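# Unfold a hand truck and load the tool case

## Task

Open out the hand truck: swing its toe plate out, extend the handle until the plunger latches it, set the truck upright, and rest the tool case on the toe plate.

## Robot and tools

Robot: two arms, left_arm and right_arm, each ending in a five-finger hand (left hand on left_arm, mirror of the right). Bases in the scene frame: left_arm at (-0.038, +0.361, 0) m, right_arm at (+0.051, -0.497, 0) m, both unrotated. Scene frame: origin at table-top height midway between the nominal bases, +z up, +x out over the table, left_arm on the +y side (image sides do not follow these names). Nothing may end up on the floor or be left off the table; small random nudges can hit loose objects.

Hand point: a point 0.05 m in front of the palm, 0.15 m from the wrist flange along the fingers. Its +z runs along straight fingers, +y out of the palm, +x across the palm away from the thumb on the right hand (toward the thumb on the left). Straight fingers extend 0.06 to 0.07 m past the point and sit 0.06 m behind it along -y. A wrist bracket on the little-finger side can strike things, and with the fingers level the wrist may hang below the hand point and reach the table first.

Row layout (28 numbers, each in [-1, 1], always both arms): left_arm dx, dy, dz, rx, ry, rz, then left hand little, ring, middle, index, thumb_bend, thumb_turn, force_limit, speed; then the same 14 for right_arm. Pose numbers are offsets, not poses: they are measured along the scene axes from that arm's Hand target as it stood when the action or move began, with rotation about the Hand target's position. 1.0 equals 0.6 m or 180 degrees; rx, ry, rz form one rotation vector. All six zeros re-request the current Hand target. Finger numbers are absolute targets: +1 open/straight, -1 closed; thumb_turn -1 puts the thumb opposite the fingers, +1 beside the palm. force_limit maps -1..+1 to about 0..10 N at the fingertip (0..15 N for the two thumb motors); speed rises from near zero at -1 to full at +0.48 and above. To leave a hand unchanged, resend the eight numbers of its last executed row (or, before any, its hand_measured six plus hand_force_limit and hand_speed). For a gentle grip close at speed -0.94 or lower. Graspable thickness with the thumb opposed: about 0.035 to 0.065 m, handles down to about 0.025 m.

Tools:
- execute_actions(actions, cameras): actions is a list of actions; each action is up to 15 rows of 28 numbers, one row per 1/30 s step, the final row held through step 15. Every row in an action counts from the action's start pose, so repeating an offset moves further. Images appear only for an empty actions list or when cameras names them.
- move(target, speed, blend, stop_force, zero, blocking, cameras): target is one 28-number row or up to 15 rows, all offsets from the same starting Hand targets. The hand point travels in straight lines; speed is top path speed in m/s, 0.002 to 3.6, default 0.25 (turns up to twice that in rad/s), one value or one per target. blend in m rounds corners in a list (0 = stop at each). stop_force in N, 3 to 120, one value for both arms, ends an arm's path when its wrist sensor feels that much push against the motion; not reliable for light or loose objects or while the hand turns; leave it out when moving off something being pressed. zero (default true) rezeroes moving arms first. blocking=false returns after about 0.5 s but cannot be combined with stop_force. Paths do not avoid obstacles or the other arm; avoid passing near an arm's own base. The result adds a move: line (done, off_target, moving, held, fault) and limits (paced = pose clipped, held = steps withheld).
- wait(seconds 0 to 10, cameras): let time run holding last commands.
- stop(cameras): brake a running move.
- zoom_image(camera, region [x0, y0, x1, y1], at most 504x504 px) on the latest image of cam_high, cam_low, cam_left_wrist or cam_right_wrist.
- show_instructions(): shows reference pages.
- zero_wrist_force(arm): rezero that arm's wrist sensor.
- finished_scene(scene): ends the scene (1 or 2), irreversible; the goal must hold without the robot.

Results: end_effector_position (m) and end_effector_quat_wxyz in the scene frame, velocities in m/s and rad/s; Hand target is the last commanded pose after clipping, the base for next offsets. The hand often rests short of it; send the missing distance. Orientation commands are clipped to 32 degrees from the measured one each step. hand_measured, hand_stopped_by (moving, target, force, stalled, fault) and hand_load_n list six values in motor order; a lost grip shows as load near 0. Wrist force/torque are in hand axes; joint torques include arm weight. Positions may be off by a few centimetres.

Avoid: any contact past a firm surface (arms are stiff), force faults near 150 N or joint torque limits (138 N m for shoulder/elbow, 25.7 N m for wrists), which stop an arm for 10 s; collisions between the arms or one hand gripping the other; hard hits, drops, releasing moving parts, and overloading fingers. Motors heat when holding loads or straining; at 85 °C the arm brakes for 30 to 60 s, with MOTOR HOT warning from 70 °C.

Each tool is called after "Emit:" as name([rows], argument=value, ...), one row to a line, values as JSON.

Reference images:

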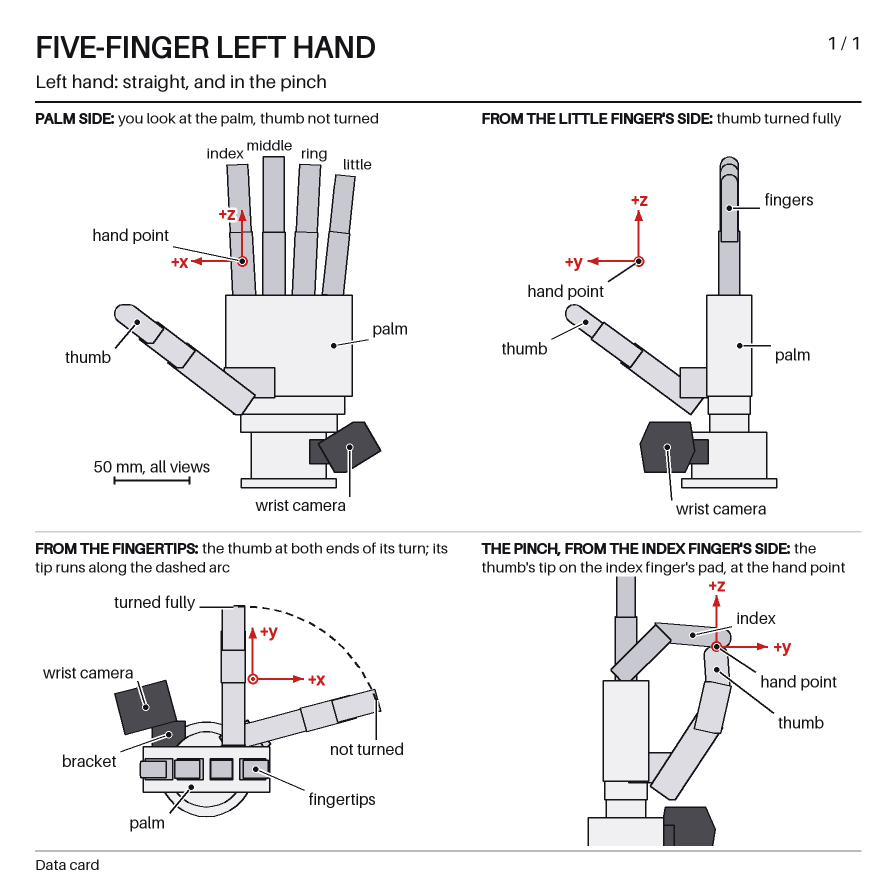

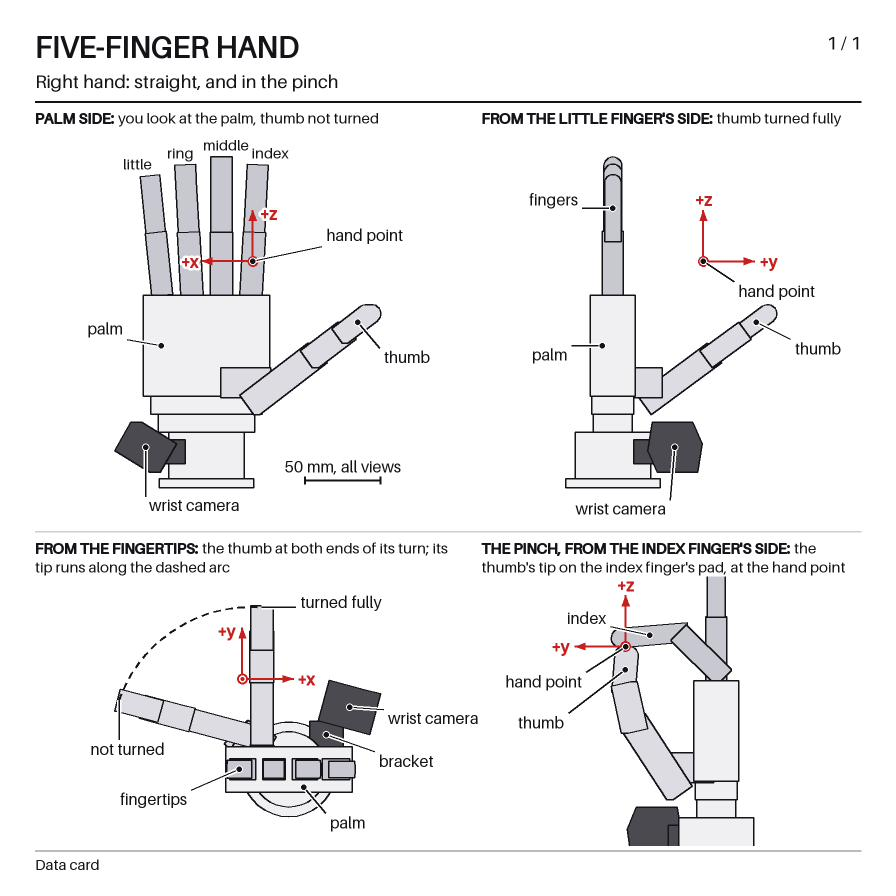

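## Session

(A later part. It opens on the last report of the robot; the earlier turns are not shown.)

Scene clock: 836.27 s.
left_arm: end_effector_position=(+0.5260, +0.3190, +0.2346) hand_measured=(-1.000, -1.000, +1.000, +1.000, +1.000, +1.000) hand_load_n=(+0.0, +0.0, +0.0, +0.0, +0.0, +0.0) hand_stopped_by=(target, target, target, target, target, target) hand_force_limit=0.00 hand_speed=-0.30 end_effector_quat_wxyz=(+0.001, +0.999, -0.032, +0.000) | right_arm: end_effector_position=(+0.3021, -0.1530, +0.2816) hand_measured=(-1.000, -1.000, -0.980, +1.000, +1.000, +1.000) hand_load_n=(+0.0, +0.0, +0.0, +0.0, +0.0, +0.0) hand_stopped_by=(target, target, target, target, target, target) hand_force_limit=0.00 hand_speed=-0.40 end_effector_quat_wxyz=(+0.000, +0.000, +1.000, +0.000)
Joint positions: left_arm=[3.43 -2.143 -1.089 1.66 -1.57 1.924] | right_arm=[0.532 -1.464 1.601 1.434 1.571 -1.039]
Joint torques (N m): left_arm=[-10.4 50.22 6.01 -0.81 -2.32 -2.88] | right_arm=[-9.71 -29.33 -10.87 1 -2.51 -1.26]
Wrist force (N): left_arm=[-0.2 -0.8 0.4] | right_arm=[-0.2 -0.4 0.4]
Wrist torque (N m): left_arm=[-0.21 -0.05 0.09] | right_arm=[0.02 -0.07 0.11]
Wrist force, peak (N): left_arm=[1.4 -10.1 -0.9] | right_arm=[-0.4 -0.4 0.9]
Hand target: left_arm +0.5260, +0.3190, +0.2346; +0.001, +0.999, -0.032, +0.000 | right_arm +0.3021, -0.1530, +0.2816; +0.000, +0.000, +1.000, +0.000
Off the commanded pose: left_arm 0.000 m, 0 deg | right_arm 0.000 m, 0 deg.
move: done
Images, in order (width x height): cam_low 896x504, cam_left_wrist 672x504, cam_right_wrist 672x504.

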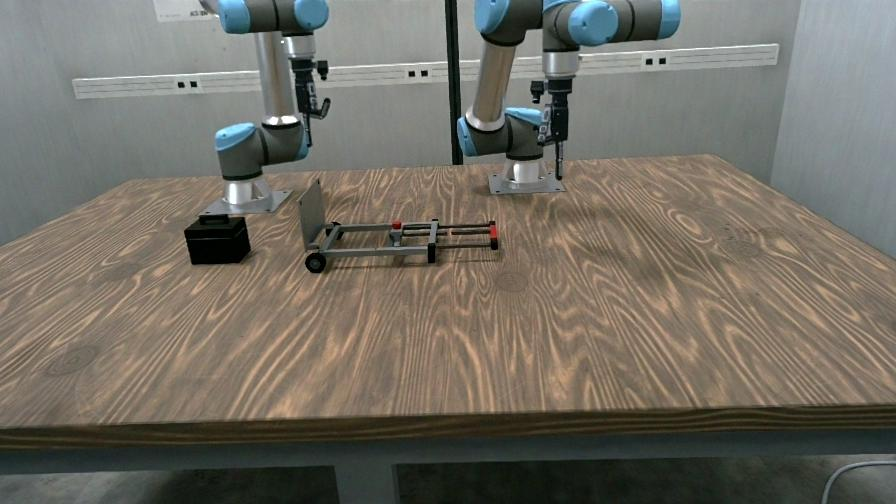

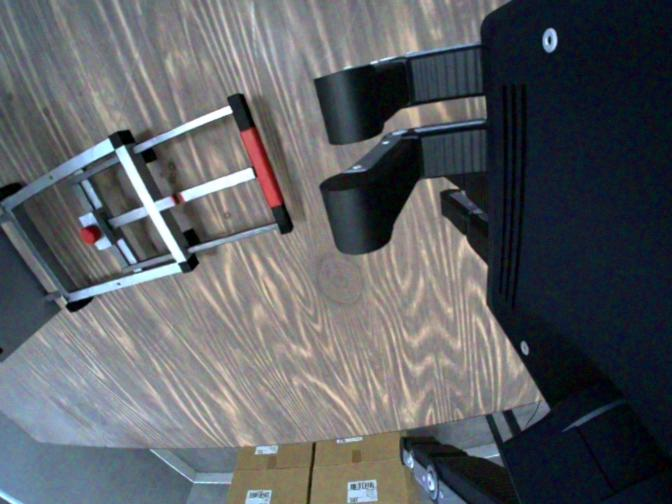

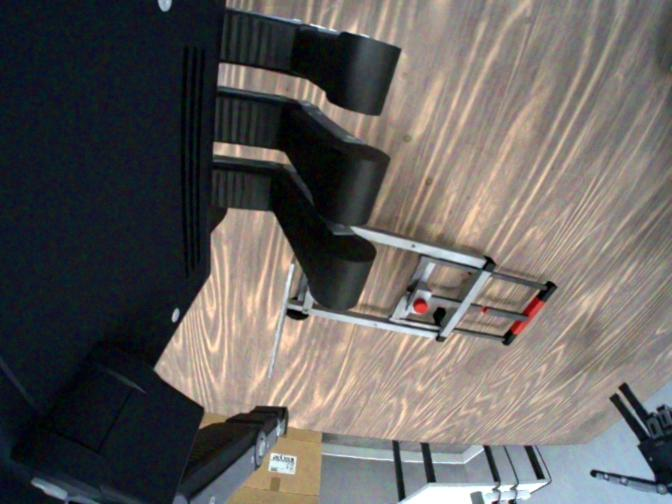

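Emit:
move([
  [0.065,-0.005,-0.15,0,0,0, 0,0,0,0,1,1,0,-0.3, 0,0,0,0,0,0, -1,-1,-0.98,1,1,1,0,-0.4],
], speed=[0.15], cameras=["cam_left_wrist","cam_low"])

Emit:
zoom_image(camera="cam_left_wrist", region=[180, 60, 480, 360])

Scene clock: 868.33 s.
left_arm: end_effector_position=(+0.5650, +0.3160, +0.1448) hand_measured=(+0.000, +0.000, +0.000, +0.000, +1.000, +1.000) hand_load_n=(+0.0, +0.0, +0.0, +0.0, +0.0, +0.0) hand_stopped_by=(target, target, target, target, target, target) hand_force_limit=0.00 hand_speed=-0.30 end_effector_quat_wxyz=(+0.001, +0.999, -0.032, +0.000) | right_arm: end_effector_position=(+0.3021, -0.1530, +0.2816) hand_measured=(-1.000, -1.000, -0.980, +1.000, +1.000, +1.000) hand_load_n=(+0.0, +0.0, +0.0, +0.0, +0.0, +0.0) hand_stopped_by=(target, target, target, target, target, target) hand_force_limit=0.00 hand_speed=-0.40 end_effector_quat_wxyz=(+0.000, +0.000, +1.000, +0.000)
Joint positions: left_arm=[3.405 -2.285 -1.085 1.798 -1.57 1.899] | right_arm=[0.532 -1.465 1.601 1.434 1.571 -1.039]
Joint torques (N m): left_arm=[-10.82 34.71 30.68 -1.14 1.52 -2.51] | right_arm=[-9.52 -28.74 -10.16 0.98 -2.42 -1.32]
Wrist force (N): left_arm=[-0.1 -0.8 0.7] | right_arm=[-0.3 -0.5 0.3]
Wrist torque (N m): left_arm=[-0.25 -0.06 0.09] | right_arm=[0.00 -0.05 0.10]
Wrist force, peak (N): left_arm=[0.3 -1.0 1.1] | right_arm=[-0.3 -0.7 0.5]
Hand target: left_arm +0.5650, +0.3160, +0.1446; +0.001, +0.999, -0.032, +0.000 | right_arm +0.3021, -0.1530, +0.2816; +0.000, +0.000, +1.000, +0.000
Off the commanded pose: left_arm 0.000 m, 0 deg | right_arm 0.000 m, 0 deg.
move: done
Images, in order (width x height): cam_low 896x504, cam_left_wrist 672x504.

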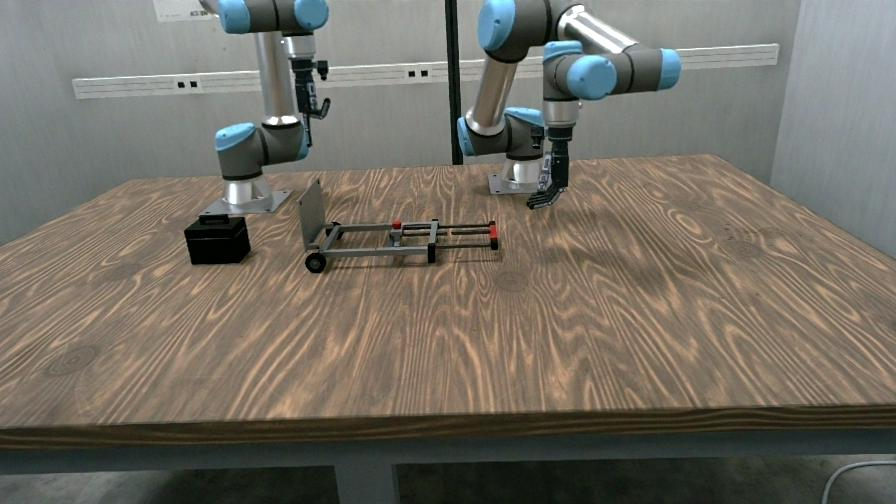

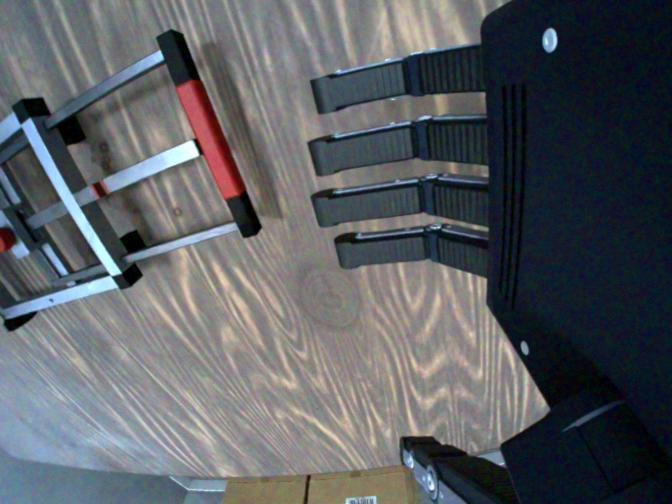

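Scaled by 1.680 from the camera's 672x504 image, which has a finer 960x720 frame.

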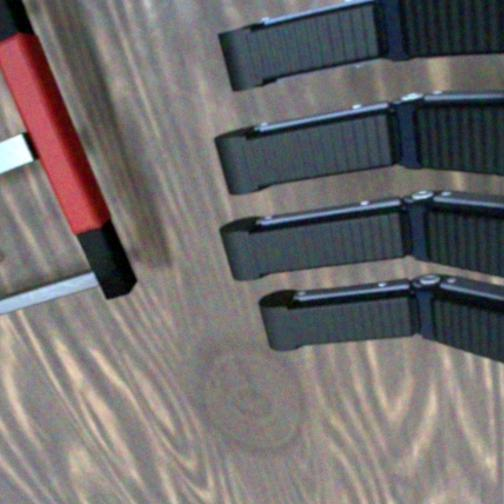

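Emit:
move([
  [0,0.0,-0.1885,0,0,0.004, 0,0,0,0,1,1,0,-0.3, 0,0,0,0,0,0, -1,-1,-0.98,1,1,1,0,-0.4],
  [0.0,-0.04,-0.1885,0,0,0.004, 0,0,0,0,1,1,0,-0.3, 0,0,0,0,0,0, -1,-1,-0.98,1,1,1,0,-0.4],
], speed=[0.1,0.04], stop_force=4, cameras=["cam_left_wrist","cam_low"])

Emit:
zoom_image(camera="cam_left_wrist", region=[180, 60, 480, 360])

Emit:
zoom_image(camera="cam_low", region=[400, 130, 600, 290])

Scene clock: 883.27 s.
left_arm: end_effector_position=(+0.5650, +0.2920, +0.0315) hand_measured=(+0.000, +0.000, +0.000, +0.000, +1.000, +1.000) hand_load_n=(+0.0, +0.0, +0.0, +0.0, +0.0, +0.0) hand_stopped_by=(target, target, target, target, target, target) hand_force_limit=0.00 hand_speed=-0.30 end_effector_quat_wxyz=(+0.001, +1.000, -0.026, +0.000) | right_arm: end_effector_position=(+0.3021, -0.1530, +0.2816) hand_measured=(-1.000, -1.000, -0.980, +1.000, +1.000, +1.000) hand_load_n=(+0.0, +0.0, +0.5, +0.0, +0.0, +0.0) hand_stopped_by=(target, target, target, target, target, target) hand_force_limit=0.00 hand_speed=-0.40 end_effector_quat_wxyz=(+0.000, +0.000, +1.000, +0.000)
Joint positions: left_arm=[3.363 -2.381 -1.219 2.029 -1.57 1.844] | right_arm=[0.532 -1.465 1.601 1.434 1.571 -1.039]
Joint torques (N m): left_arm=[-11.04 36.09 29.05 -4.1 -2.18 -2.65] | right_arm=[-9.96 -28.96 -10.52 1.12 -2.38 -1.31]
Wrist force (N): left_arm=[0.1 -0.8 0.8] | right_arm=[-0.3 -0.5 0.0]
Wrist torque (N m): left_arm=[-0.23 -0.10 0.11] | right_arm=[0.03 -0.04 0.10]
Wrist force, peak (N): left_arm=[0.0 -1.3 1.4] | right_arm=[-0.6 -0.7 0.4]
Hand target: left_arm +0.5650, +0.2920, +0.0315; +0.001, +1.000, -0.026, +0.000 | right_arm +0.3021, -0.1530, +0.2816; +0.000, +0.000, +1.000, +0.000
Off the commanded pose: left_arm 0.000 m, 0 deg | right_arm 0.000 m, 0 deg.
move: done
Images, in order (width x height): cam_low 896x504, cam_left_wrist 672x504.

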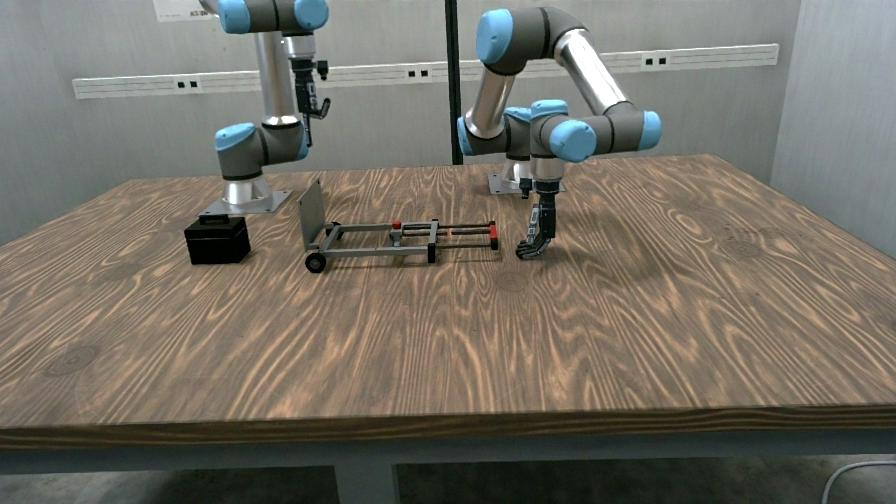

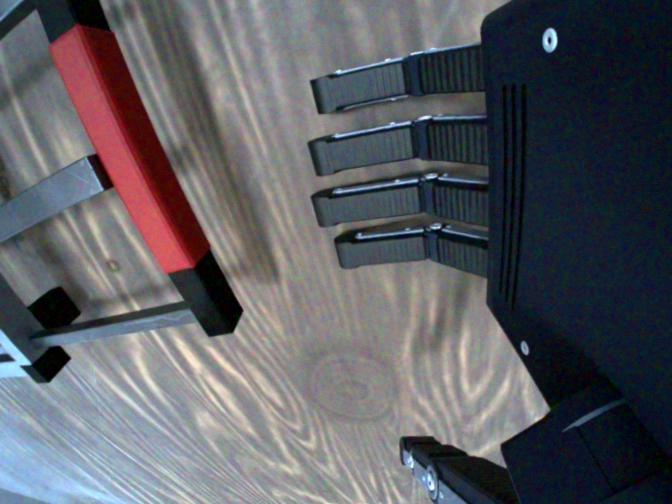

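Scaled by 1.680 from the camera's 672x504 image, which has a finer 960x720 frame.

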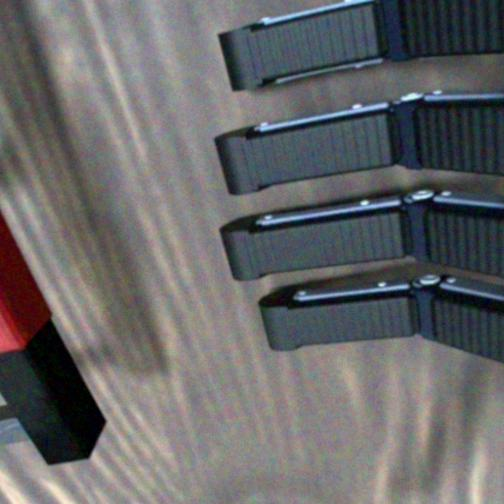

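Scaled by 2.520.

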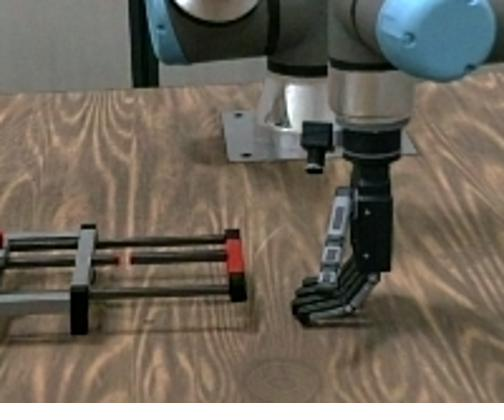

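Emit:
move(target=[0.0,-0.06,0,0,0,0, 0,0,0,0,1,1,0,-0.3, 0,0,0,0,0,0, -1,-1,-0.98,1,1,1,0,-0.4], speed=0.02, stop_force=3, cameras=["cam_left_wrist","cam_low"])

Emit:
zoom_image(camera="cam_low", region=[400, 130, 600, 290])

Scene clock: 899.23 s.
left_arm: end_effector_position=(+0.5650, +0.2560, +0.0315) hand_measured=(+0.000, +0.000, +0.000, +0.000, +1.000, +1.000) hand_load_n=(+0.0, +0.0, +0.5, +0.0, +0.0, +0.0) hand_stopped_by=(target, target, target, target, target, target) hand_force_limit=0.00 hand_speed=-0.30 end_effector_quat_wxyz=(+0.001, +1.000, -0.026, +0.000) | right_arm: end_effector_position=(+0.3021, -0.1530, +0.2816) hand_measured=(-1.000, -1.000, -0.980, +1.000, +1.000, +1.000) hand_load_n=(+0.5, +0.0, +0.0, +0.0, +0.0, +0.0) hand_stopped_by=(target, target, target, target, target, target) hand_force_limit=0.00 hand_speed=-0.40 end_effector_quat_wxyz=(+0.000, +0.000, +1.000, +0.000)
Joint positions: left_arm=[3.3 -2.385 -1.213 2.026 -1.57 1.781] | right_arm=[0.532 -1.465 1.601 1.434 1.571 -1.039]
Joint torques (N m): left_arm=[-10.9 36.29 28.59 -4.21 0.32 -2.74] | right_arm=[-10.37 -29.45 -11.6 1.11 -2.35 -1.22]
Wrist force (N): left_arm=[-0.2 -1.2 0.7] | right_arm=[-0.1 -0.4 0.2]
Wrist torque (N m): left_arm=[-0.28 -0.07 0.11] | right_arm=[0.03 -0.07 0.12]
Wrist force, peak (N): left_arm=[0.0 -1.5 1.0] | right_arm=[-0.3 -0.7 0.3]
Hand target: left_arm +0.5650, +0.2560, +0.0315; +0.001, +1.000, -0.026, +0.000 | right_arm +0.3021, -0.1530, +0.2816; +0.000, +0.000, +1.000, +0.000
Off the commanded pose: left_arm 0.000 m, 0 deg | right_arm 0.000 m, 0 deg.
move: done
Images, in order (width x height): cam_low 896x504, cam_left_wrist 672x504.

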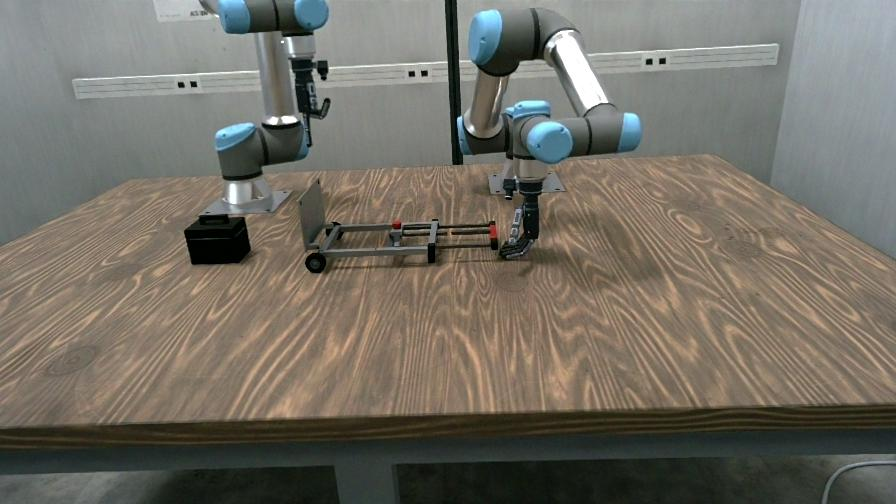

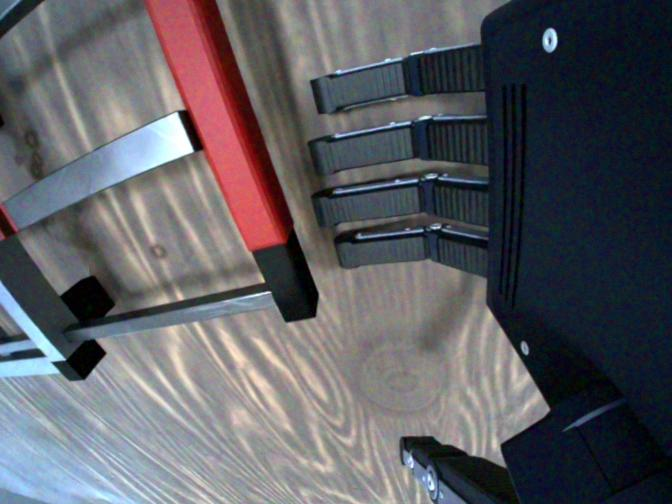

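Scaled by 2.520.

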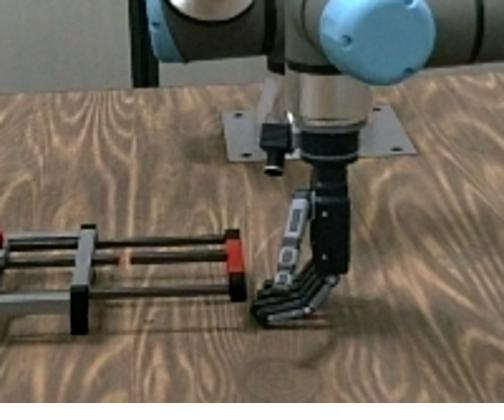

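Emit:
move(target=[0.0,-0.06,0,0,0,0, 0,0,0,0,1,1,0,-0.3, 0,0,0,0,0,0, -1,-1,-0.98,1,1,1,0,-0.4], speed=0.02, stop_force=3, cameras=["cam_left_wrist","cam_low"])

Emit:
zoom_image(camera="cam_low", region=[400, 130, 600, 290])

Scene clock: 906.43 s.
left_arm: end_effector_position=(+0.5650, +0.2200, +0.0315) hand_measured=(+0.000, +0.000, +0.000, +0.000, +1.000, +1.000) hand_load_n=(+0.0, +0.0, +0.0, +0.0, +0.0, +0.0) hand_stopped_by=(target, target, target, target, target, target) hand_force_limit=0.00 hand_speed=-0.30 end_effector_quat_wxyz=(+0.001, +1.000, -0.026, +0.000) | right_arm: end_effector_position=(+0.3021, -0.1530, +0.2816) hand_measured=(-1.000, -1.000, -0.980, +1.000, +1.000, +1.000) hand_load_n=(+0.0, +0.0, +0.0, +0.0, +0.0, +0.0) hand_stopped_by=(target, target, target, target, target, target) hand_force_limit=0.00 hand_speed=-0.40 end_effector_quat_wxyz=(+0.000, +0.000, +1.000, +0.000)
Joint positions: left_arm=[3.237 -2.394 -1.196 2.018 -1.57 1.718] | right_arm=[0.532 -1.465 1.601 1.434 1.571 -1.039]
Joint torques (N m): left_arm=[-10.51 36.29 29.22 -4.28 0.05 -2.63] | right_arm=[-9.31 -29.42 -10.62 1.03 -2.28 -1.19]
Wrist force (N): left_arm=[0.1 -1.1 0.5] | right_arm=[-0.2 -0.2 0.2]
Wrist torque (N m): left_arm=[-0.26 -0.13 0.11] | right_arm=[0.06 -0.06 0.12]
Wrist force, peak (N): left_arm=[-0.1 -1.5 0.9] | right_arm=[-0.3 -0.8 0.5]
Hand target: left_arm +0.5650, +0.2200, +0.0315; +0.001, +1.000, -0.026, +0.000 | right_arm +0.3021, -0.1530, +0.2816; +0.000, +0.000, +1.000, +0.000
Off the commanded pose: left_arm 0.000 m, 0 deg | right_arm 0.000 m, 0 deg.
move: done
Images, in order (width x height): cam_low 896x504, cam_left_wrist 672x504.

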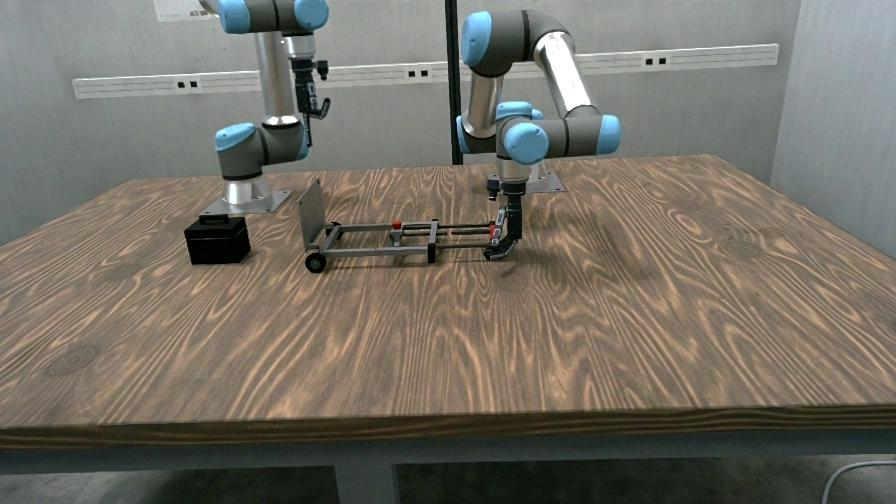

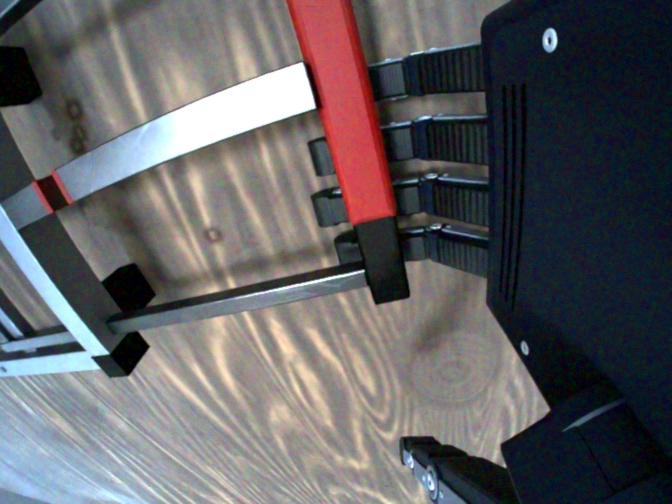

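Scaled by 2.520.

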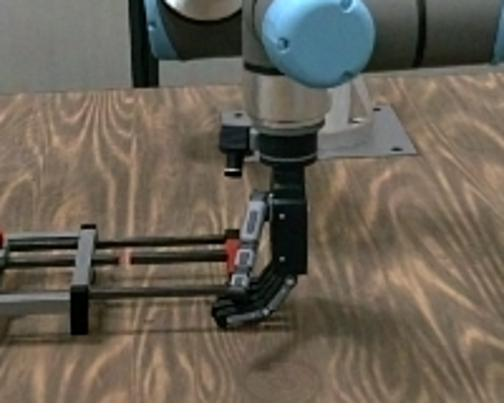

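Emit:
move(target=[0.0,-0.04,0,0,0,0, 0,0,0,0,1,1,0,-0.3, 0,0,0,0,0,0, -1,-1,-0.98,1,1,1,0,-0.4], speed=0.015, stop_force=3, cameras=["cam_left_wrist"])

Scene clock: 916.87 s.
left_arm: end_effector_position=(+0.5650, +0.2043, +0.0315) hand_measured=(+0.000, +0.000, +0.000, +0.000, +1.000, +1.000) hand_load_n=(+0.0, +0.0, +0.0, +0.0, +0.0, -0.5) hand_stopped_by=(target, target, target, target, target, target) hand_force_limit=0.00 hand_speed=-0.30 end_effector_quat_wxyz=(+0.001, +1.000, -0.026, +0.000) | right_arm: end_effector_position=(+0.3021, -0.1530, +0.2816) hand_measured=(-1.000, -1.000, -0.980, +1.000, +1.000, +1.000) hand_load_n=(+0.0, +0.0, +0.0, +0.0, +0.0, +0.0) hand_stopped_by=(target, target, target, target, target, target) hand_force_limit=0.00 hand_speed=-0.40 end_effector_quat_wxyz=(+0.000, +0.000, +1.000, +0.000)
Joint positions: left_arm=[3.209 -2.399 -1.186 2.013 -1.57 1.69] | right_arm=[0.532 -1.465 1.601 1.434 1.571 -1.039]
Joint torques (N m): left_arm=[10.83 56.71 2.86 -0.77 1.29 2.91] | right_arm=[-9.65 -28.6 -10.26 1.22 -2.37 -1.25]
Wrist force (N): left_arm=[0.0 -1.0 0.5] | right_arm=[-0.4 -0.5 0.1]
Wrist torque (N m): left_arm=[-0.25 -0.13 -0.04] | right_arm=[0.01 -0.03 0.10]
Wrist force, peak (N): left_arm=[0.1 -4.2 1.4] | right_arm=[-0.3 -0.8 0.3]
Hand target: left_arm +0.5650, +0.2043, +0.0315; +0.001, +1.000, -0.026, +0.000 (not the last commanded pose) | right_arm +0.3021, -0.1530, +0.2816; +0.000, +0.000, +1.000, +0.000
Off the commanded pose: left_arm 0.008 m, 0 deg | right_arm 0.000 m, 0 deg.
move: contact (left_arm)
Images, in order (width x height): cam_left_wrist 672x504.

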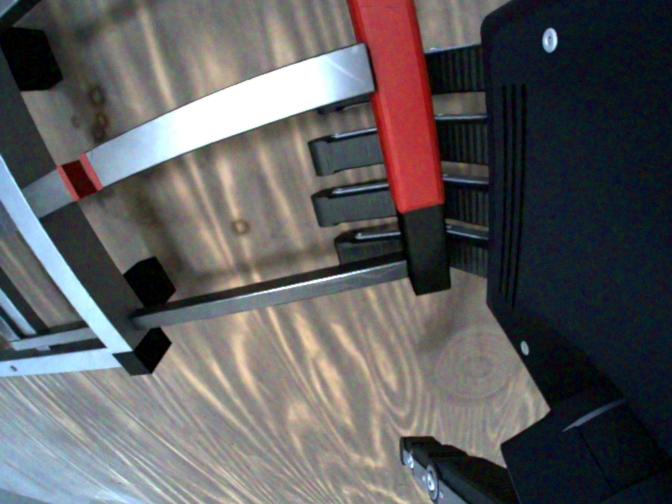

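Emit:
move(target=[0.0,-0.0145,0.12,0,0,0, 0,0,0,0,1,1,0,-0.3, 0,0,0,0,0,0, -1,-1,-0.98,1,1,1,0,-0.4], speed=0.06, cameras=["cam_left_wrist","cam_low"])

Emit:
zoom_image(camera="cam_low", region=[280, 110, 560, 290])

Scene clock: 934.77 s.
left_arm: end_effector_position=(+0.5650, +0.1956, +0.1034) hand_measured=(+0.000, +0.000, +0.000, +0.000, +1.000, +1.000) hand_load_n=(+0.0, +0.5, +0.0, +2.0, +0.0, +0.0) hand_stopped_by=(target, target, target, target, target, target) hand_force_limit=0.00 hand_speed=-0.30 end_effector_quat_wxyz=(+0.001, +1.000, -0.026, +0.000) | right_arm: end_effector_position=(+0.3021, -0.1530, +0.2816) hand_measured=(-1.000, -1.000, -0.980, +1.000, +1.000, +1.000) hand_load_n=(+0.0, +0.0, +0.0, +0.0, -0.5, +0.0) hand_stopped_by=(target, target, target, target, target, target) hand_force_limit=0.00 hand_speed=-0.40 end_effector_quat_wxyz=(+0.000, +0.000, +1.000, +0.000)
Joint positions: left_arm=[3.194 -2.335 -1.106 1.87 -1.57 1.675] | right_arm=[0.532 -1.465 1.601 1.434 1.571 -1.039]
Joint torques (N m): left_arm=[-11.57 58.03 32.58 -4.07 0.99 -2.67] | right_arm=[-9.85 -28.9 -10.24 1.17 -2.4 -1.11]
Wrist force (N): left_arm=[-0.4 -2.6 6.0] | right_arm=[-0.4 -0.5 0.4]
Wrist torque (N m): left_arm=[-0.50 -0.13 0.09] | right_arm=[-0.02 -0.04 0.10]
Wrist force, peak (N): left_arm=[0.7 -7.1 7.0] | right_arm=[-0.5 -0.5 0.4]
Hand target: left_arm +0.5650, +0.1956, +0.1035; +0.001, +1.000, -0.026, +0.000 | right_arm +0.3021, -0.1530, +0.2816; +0.000, +0.000, +1.000, +0.000
Off the commanded pose: left_arm 0.000 m, 0 deg | right_arm 0.000 m, 0 deg.
move: done
Images, in order (width x height): cam_low 896x504, cam_left_wrist 672x504.

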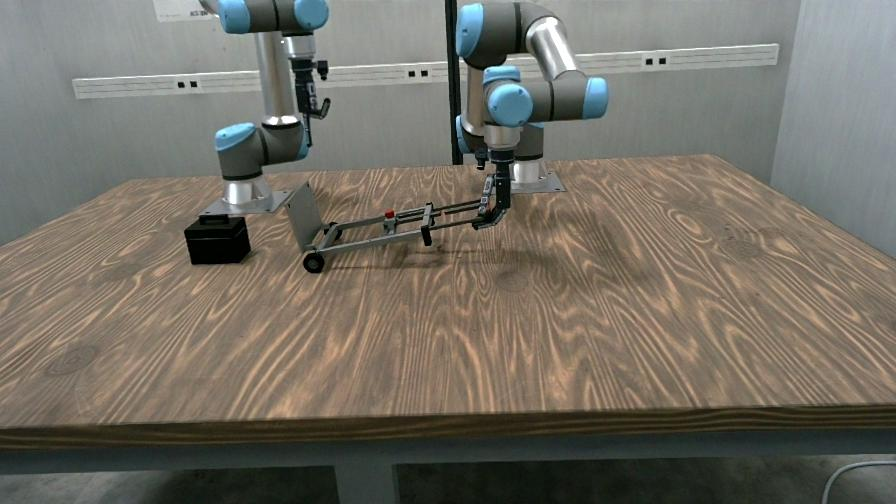

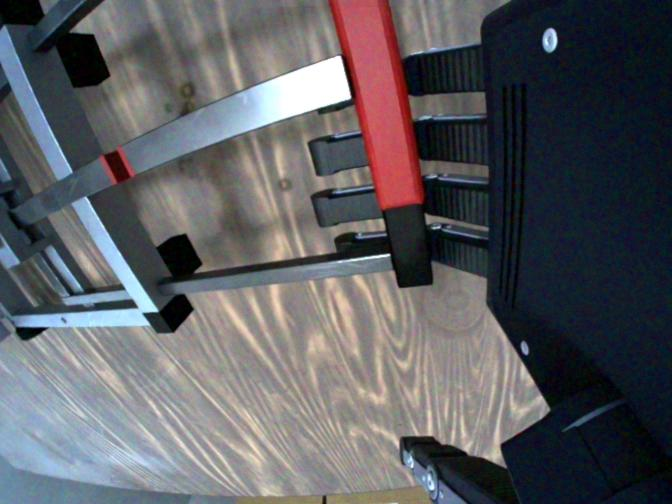

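Scaled by 1.800.

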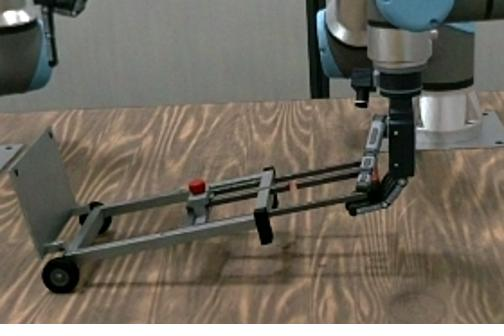

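Emit:
execute_actions([
  [[0,0,0,0,0,0, 0,-0.25,-0.25,0,1,1,-0.3,-0.5, 0,0,0,0,0,0, -1,-1,-0.98,1,1,1,0,-0.4]],
  [[0,0,0,0,0,0, 0,-0.25,-0.25,0,1,1,-0.3,-0.5, 0,0,0,0,0,0, -1,-1,-0.98,1,1,1,0,-0.4]],
  [[0,0,0,0,0,0, 1,-0.25,-0.25,1,1,1,-0.3,-0.5, 0,0,0,0,0,0, -1,-1,-0.98,1,1,1,0,-0.4]],
  [[0,0,0,0,0,0, 1,-0.25,-0.25,1,1,1,-0.3,-0.5, 0,0,0,0,0,0, -1,-1,-0.98,1,1,1,0,-0.4]],
  [[0,0,0,0,0,0, 1,-0.25,-0.25,1,1,1,-0.3,-0.5, 0,0,0,0,0,0, -1,-1,-0.98,1,1,1,0,-0.4]],
], cameras=["cam_left_wrist"])

Scene clock: 944.43 s.
left_arm: end_effector_position=(+0.5650, +0.1956, +0.1035) hand_measured=(+1.000, -0.250, -0.250, +1.000, +1.000, +1.000) hand_load_n=(+0.0, +3.0, +1.0, +0.0, +0.0, +0.0) hand_stopped_by=(target, target, target, target, target, target) hand_force_limit=-0.30 hand_speed=-0.50 end_effector_quat_wxyz=(+0.001, +1.000, -0.026, +0.000) | right_arm: end_effector_position=(+0.3021, -0.1530, +0.2816) hand_measured=(-1.000, -1.000, -0.980, +1.000, +1.000, +1.000) hand_load_n=(+0.0, +0.0, +0.0, +0.0, +0.0, +0.0) hand_stopped_by=(target, target, target, target, target, target) hand_force_limit=0.00 hand_speed=-0.40 end_effector_quat_wxyz=(+0.000, +0.000, +1.000, +0.000)
Joint positions: left_arm=[3.194 -2.335 -1.106 1.869 -1.57 1.675] | right_arm=[0.532 -1.465 1.601 1.434 1.571 -1.039]
Joint torques (N m): left_arm=[11.08 50.27 27.62 -4.13 0.67 -2.68] | right_arm=[-9.69 -29.23 -10.88 1.28 -2.31 -1.2]
Wrist force (N): left_arm=[-0.9 0.4 6.8] | right_arm=[-0.2 -0.3 0.3]
Wrist torque (N m): left_arm=[-0.34 0.14 0.03] | right_arm=[0.03 -0.07 0.11]
Wrist force, peak (N): left_arm=[-0.6 -5.2 6.4] | right_arm=[-0.1 -0.7 0.4]
Hand target: left_arm +0.5650, +0.1956, +0.1035; +0.001, +1.000, -0.026, +0.000 | right_arm +0.3021, -0.1530, +0.2816; +0.000, +0.000, +1.000, +0.000
Off the commanded pose: left_arm 0.000 m, 0 deg | right_arm 0.000 m, 0 deg.
Images, in order (width x height): cam_left_wrist 672x504.

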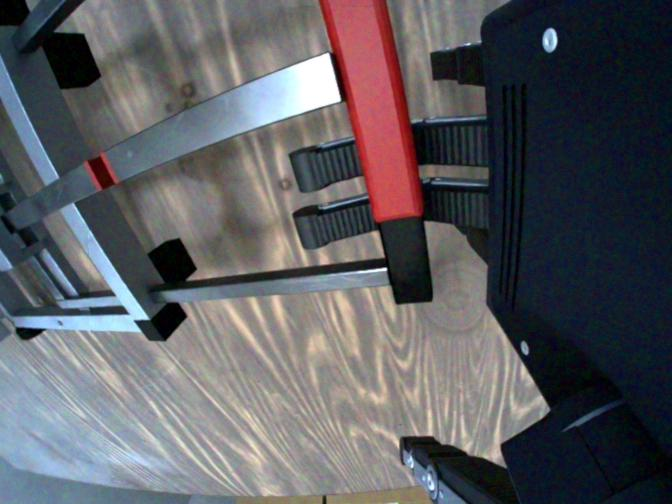

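Emit:
move([
  [-0.0036,-0.0716,0.1813,0,0,0, 1,-0.25,-0.25,1,1,1,-0.3,-0.5, 0,0,0,0,0,0, -1,-1,-0.98,1,1,1,0,-0.4],
  [-0.0088,-0.1768,0.3187,0,0,0, 1,-0.25,-0.25,1,1,1,-0.3,-0.5, 0,0,0,0,0,0, -1,-1,-0.98,1,1,1,0,-0.4],
], speed=0.08, blend=[0.02,0], cameras=["cam_left_wrist","cam_low"])

Emit:
zoom_image(camera="cam_low", region=[260, 50, 560, 290])

Scene clock: 963.90 s.
left_arm: end_effector_position=(+0.5597, +0.0895, +0.2947) hand_measured=(+1.000, -0.250, -0.250, +1.000, +1.000, +1.000) hand_load_n=(+0.0, +4.0, +1.5, +0.0, +0.0, +0.0) hand_stopped_by=(target, target, target, target, target, target) hand_force_limit=-0.30 hand_speed=-0.50 end_effector_quat_wxyz=(+0.001, +1.000, -0.026, +0.000) | right_arm: end_effector_position=(+0.3021, -0.1530, +0.2816) hand_measured=(-1.000, -1.000, -0.980, +1.000, +1.000, +1.000) hand_load_n=(+0.0, +0.0, +0.0, +0.0, +0.0, +0.0) hand_stopped_by=(target, target, target, target, target, target) hand_force_limit=0.00 hand_speed=-0.40 end_effector_quat_wxyz=(+0.000, +0.000, +1.000, +0.000)
Joint positions: left_arm=[3.011 -2.392 -0.511 1.331 -1.57 1.492] | right_arm=[0.532 -1.465 1.601 1.434 1.571 -1.039]
Joint torques (N m): left_arm=[-8.24 43.54 34.77 -4.97 -2.72 -2.72] | right_arm=[-9.15 -28.26 -11.19 1.29 -2.35 -1.13]
Wrist force (N): left_arm=[-1.0 3.4 9.2] | right_arm=[-0.3 -0.2 0.6]
Wrist torque (N m): left_arm=[-0.25 0.34 -0.10] | right_arm=[0.03 -0.06 0.11]
Wrist force, peak (N): left_arm=[-0.8 3.2 9.9] | right_arm=[-0.5 -0.6 0.4]
Hand target: left_arm +0.5598, +0.0895, +0.2947; +0.001, +1.000, -0.026, +0.000 | right_arm +0.3021, -0.1530, +0.2816; +0.000, +0.000, +1.000, +0.000
Off the commanded pose: left_arm 0.000 m, 0 deg | right_arm 0.000 m, 0 deg.
move: done
Images, in order (width x height): cam_low 896x504, cam_left_wrist 672x504.

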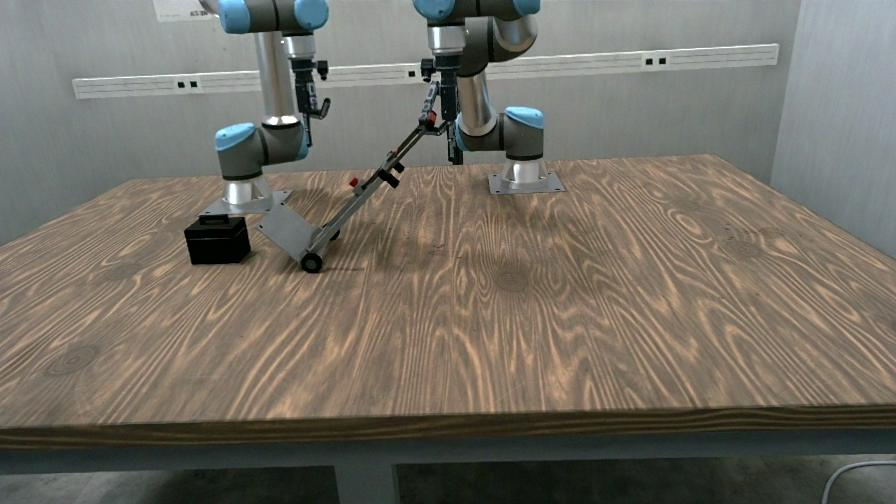

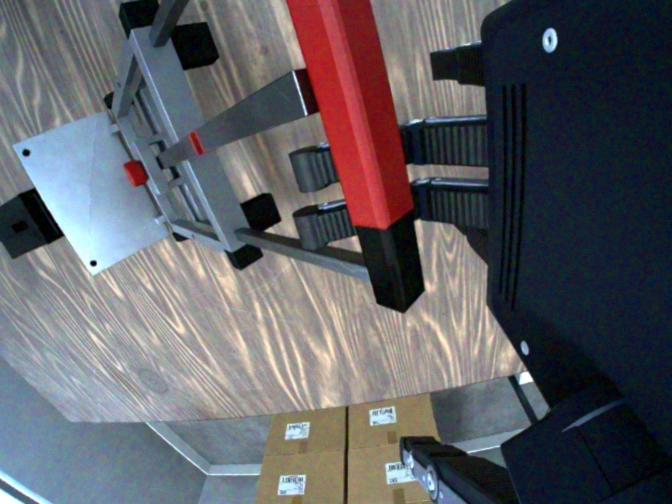

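Scaled by 1.680.

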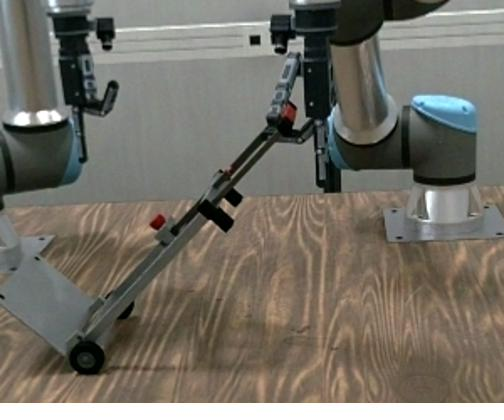

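Emit:
move([
  [-0.006,-0.1193,0.1208,-0.1667,0.0087,0, 1,-0.25,-0.25,1,1,1,-0.3,-0.5, 0,0,0,0,0,0, -1,-1,-0.98,1,1,1,0,-0.4],
], speed=0.08, cameras=["cam_left_wrist","cam_low"])

Emit:
zoom_image(camera="cam_low", region=[260, 50, 560, 290])

Scene clock: 977.30 s.
left_arm: end_effector_position=(+0.5562, +0.0180, +0.3672) hand_measured=(+1.000, -0.248, -0.250, +1.000, +1.000, +1.000) hand_load_n=(+0.0, +9.5, +0.5, +0.0, +0.0, +0.0) hand_stopped_by=(target, target, target, target, target, target) hand_force_limit=-0.30 hand_speed=-0.50 end_effector_quat_wxyz=(+0.259, +0.965, -0.025, -0.007) | right_arm: end_effector_position=(+0.3021, -0.1530, +0.2816) hand_measured=(-1.000, -1.000, -0.980, +1.000, +1.000, +1.000) hand_load_n=(+0.0, +0.0, +0.0, +0.0, +0.0, +0.0) hand_stopped_by=(target, target, target, target, target, target) hand_force_limit=0.00 hand_speed=-0.40 end_effector_quat_wxyz=(+0.000, +0.000, +1.000, +0.000)
Joint positions: left_arm=[3.088 -2.348 -0.567 1.344 -1.046 1.57] | right_arm=[0.532 -1.465 1.601 1.434 1.571 -1.039]
Joint torques (N m): left_arm=[12.83 62.27 7.39 -1.88 3.96 2.92] | right_arm=[-8.92 -28.78 -11.32 1.36 -2.24 -1.18]
Wrist force (N): left_arm=[-0.4 -5.0 12.1] | right_arm=[-0.2 -0.1 0.3]
Wrist torque (N m): left_arm=[-0.50 0.49 0.05] | right_arm=[0.06 -0.07 0.12]
Wrist force, peak (N): left_arm=[-0.4 -5.0 12.1] | right_arm=[-0.4 -0.8 0.4]
Hand target: left_arm +0.5562, +0.0179, +0.3672; +0.260, +0.965, -0.025, -0.007 | right_arm +0.3021, -0.1530, +0.2816; +0.000, +0.000, +1.000, +0.000
Off the commanded pose: left_arm 0.000 m, 0 deg | right_arm 0.000 m, 0 deg.
move: done
Images, in order (width x height): cam_low 896x504, cam_left_wrist 672x504.

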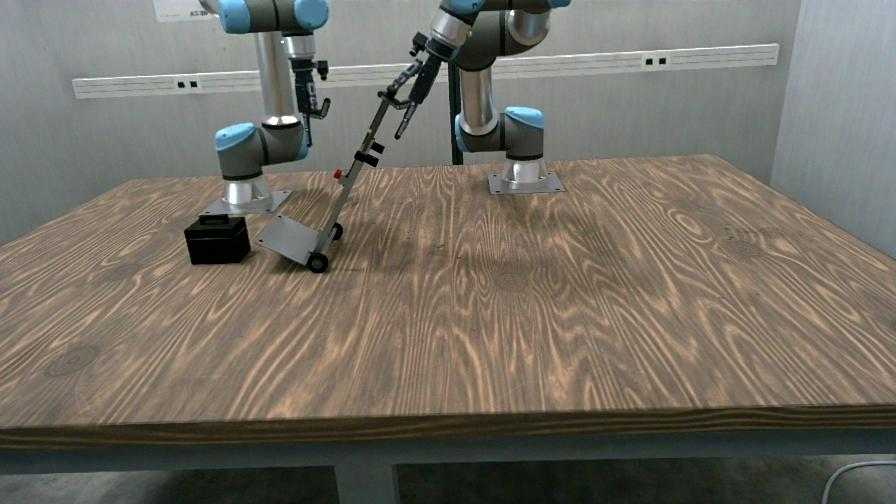

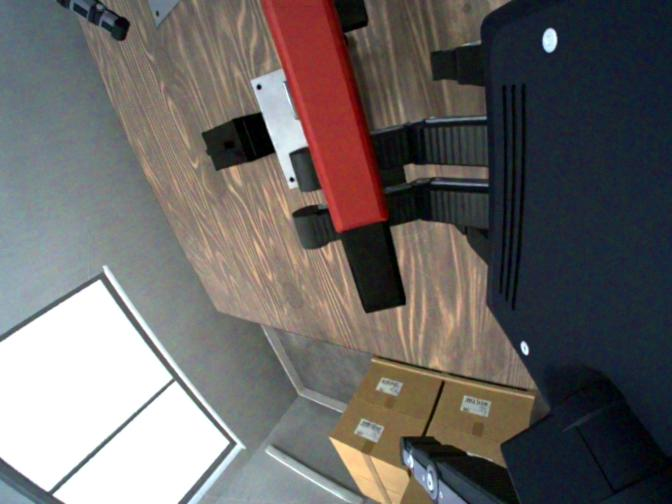

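Scaled by 1.680.

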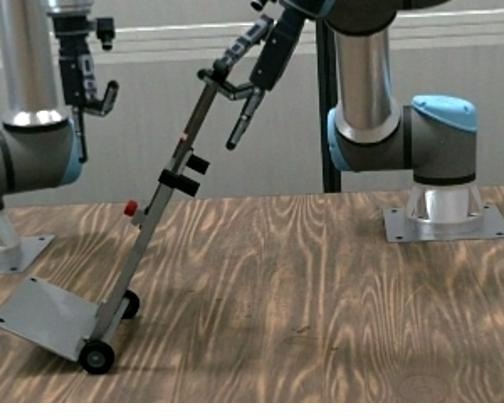

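Emit:
zoom_image(camera="cam_low", region=[370, 50, 450, 180])

Emit:
zoom_image(camera="cam_left_wrist", region=[200, 50, 500, 350])

Emit:
zoom_image(camera="cam_low", region=[290, 210, 350, 280])

Scaled by 3.877.

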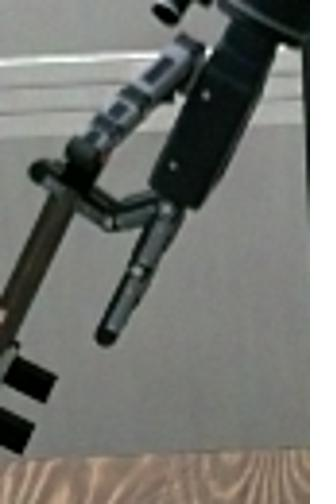

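Scaled by 1.680 from the camera's 672x504 image, which has a finer 960x720 frame.

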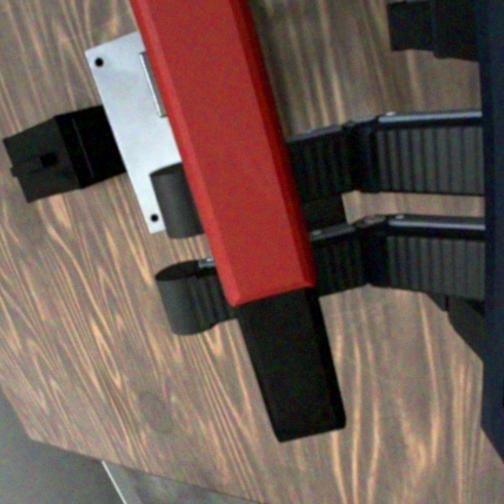

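Scaled by 7.200.

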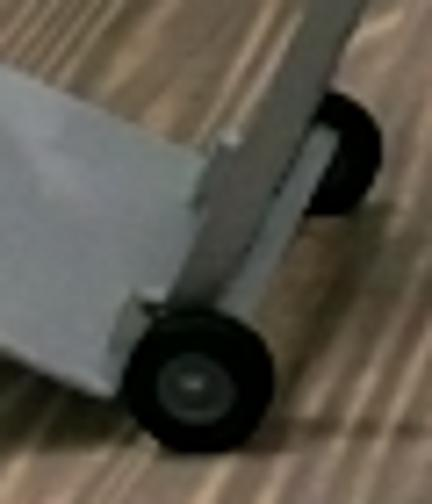

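Emit:
move([
  [0,-0.004,-0.008,0,0,0, 1,-0.25,-0.25,1,1,1,-0.3,-0.5, 0,0,0,0,0,0, -1,-1,-0.98,1,1,1,0,-0.4],
], speed=0.03, cameras=["cam_low"])

Emit:
zoom_image(camera="cam_low", region=[290, 210, 350, 280])

Scene clock: 999.67 s.
left_arm: end_effector_position=(+0.5562, +0.0156, +0.3626) hand_measured=(+1.000, -0.250, -0.250, +1.000, +1.000, +1.000) hand_load_n=(+0.0, +0.0, +0.5, +0.0, +0.0, +0.0) hand_stopped_by=(target, target, target, target, target, target) hand_force_limit=-0.30 hand_speed=-0.50 end_effector_quat_wxyz=(+0.260, +0.965, -0.025, -0.007) | right_arm: end_effector_position=(+0.3021, -0.1530, +0.2816) hand_measured=(-1.000, -1.000, -0.980, +1.000, +1.000, +1.000) hand_load_n=(+0.0, +0.5, +0.0, +0.5, +0.0, +0.0) hand_stopped_by=(target, target, target, target, target, target) hand_force_limit=0.00 hand_speed=-0.40 end_effector_quat_wxyz=(+0.000, +0.000, +1.000, +0.000)
Joint positions: left_arm=[3.084 -2.346 -0.582 1.359 -1.045 1.565] | right_arm=[0.532 -1.465 1.601 1.434 1.571 -1.039]
Joint torques (N m): left_arm=[-11.71 58.24 4.11 -1.03 -0.89 -2.52] | right_arm=[-8.91 -29.39 -11.13 1.36 -2.36 -1.09]
Wrist force (N): left_arm=[-0.1 -4.0 2.1] | right_arm=[0.0 -0.3 0.6]
Wrist torque (N m): left_arm=[-0.41 -0.04 0.13] | right_arm=[0.01 -0.10 0.13]
Wrist force, peak (N): left_arm=[-0.4 -12.3 5.3] | right_arm=[-0.5 -0.6 0.3]
Hand target: left_arm +0.5562, +0.0155, +0.3624; +0.260, +0.965, -0.025, -0.007 | right_arm +0.3021, -0.1530, +0.2816; +0.000, +0.000, +1.000, +0.000
Off the commanded pose: left_arm 0.000 m, 0 deg | right_arm 0.000 m, 0 deg.
move: done
Images, in order (width x height): cam_low 896x504.

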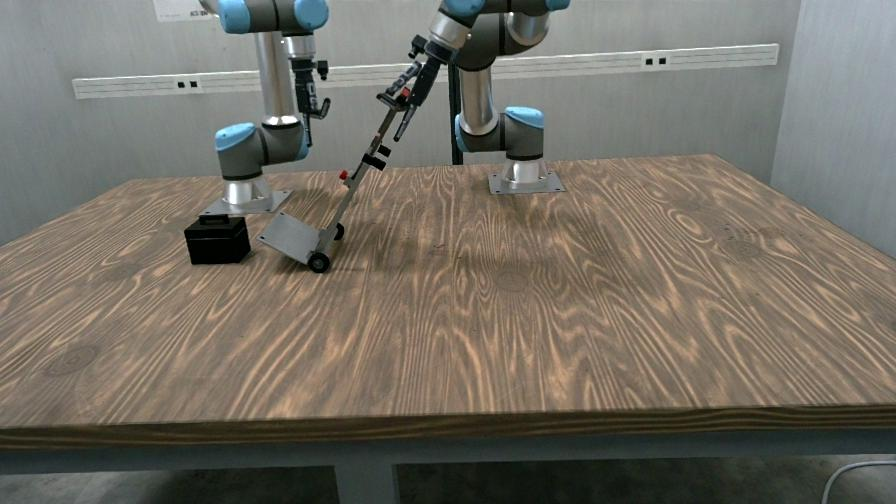

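Scaled by 7.200.

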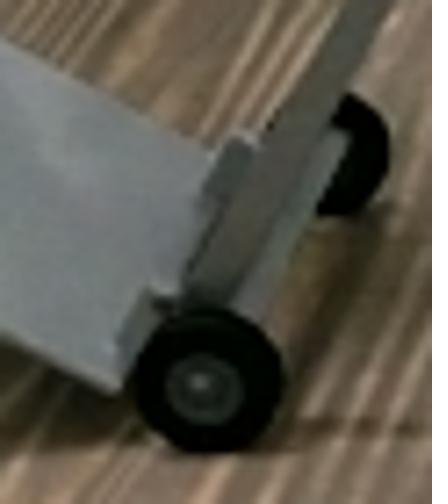

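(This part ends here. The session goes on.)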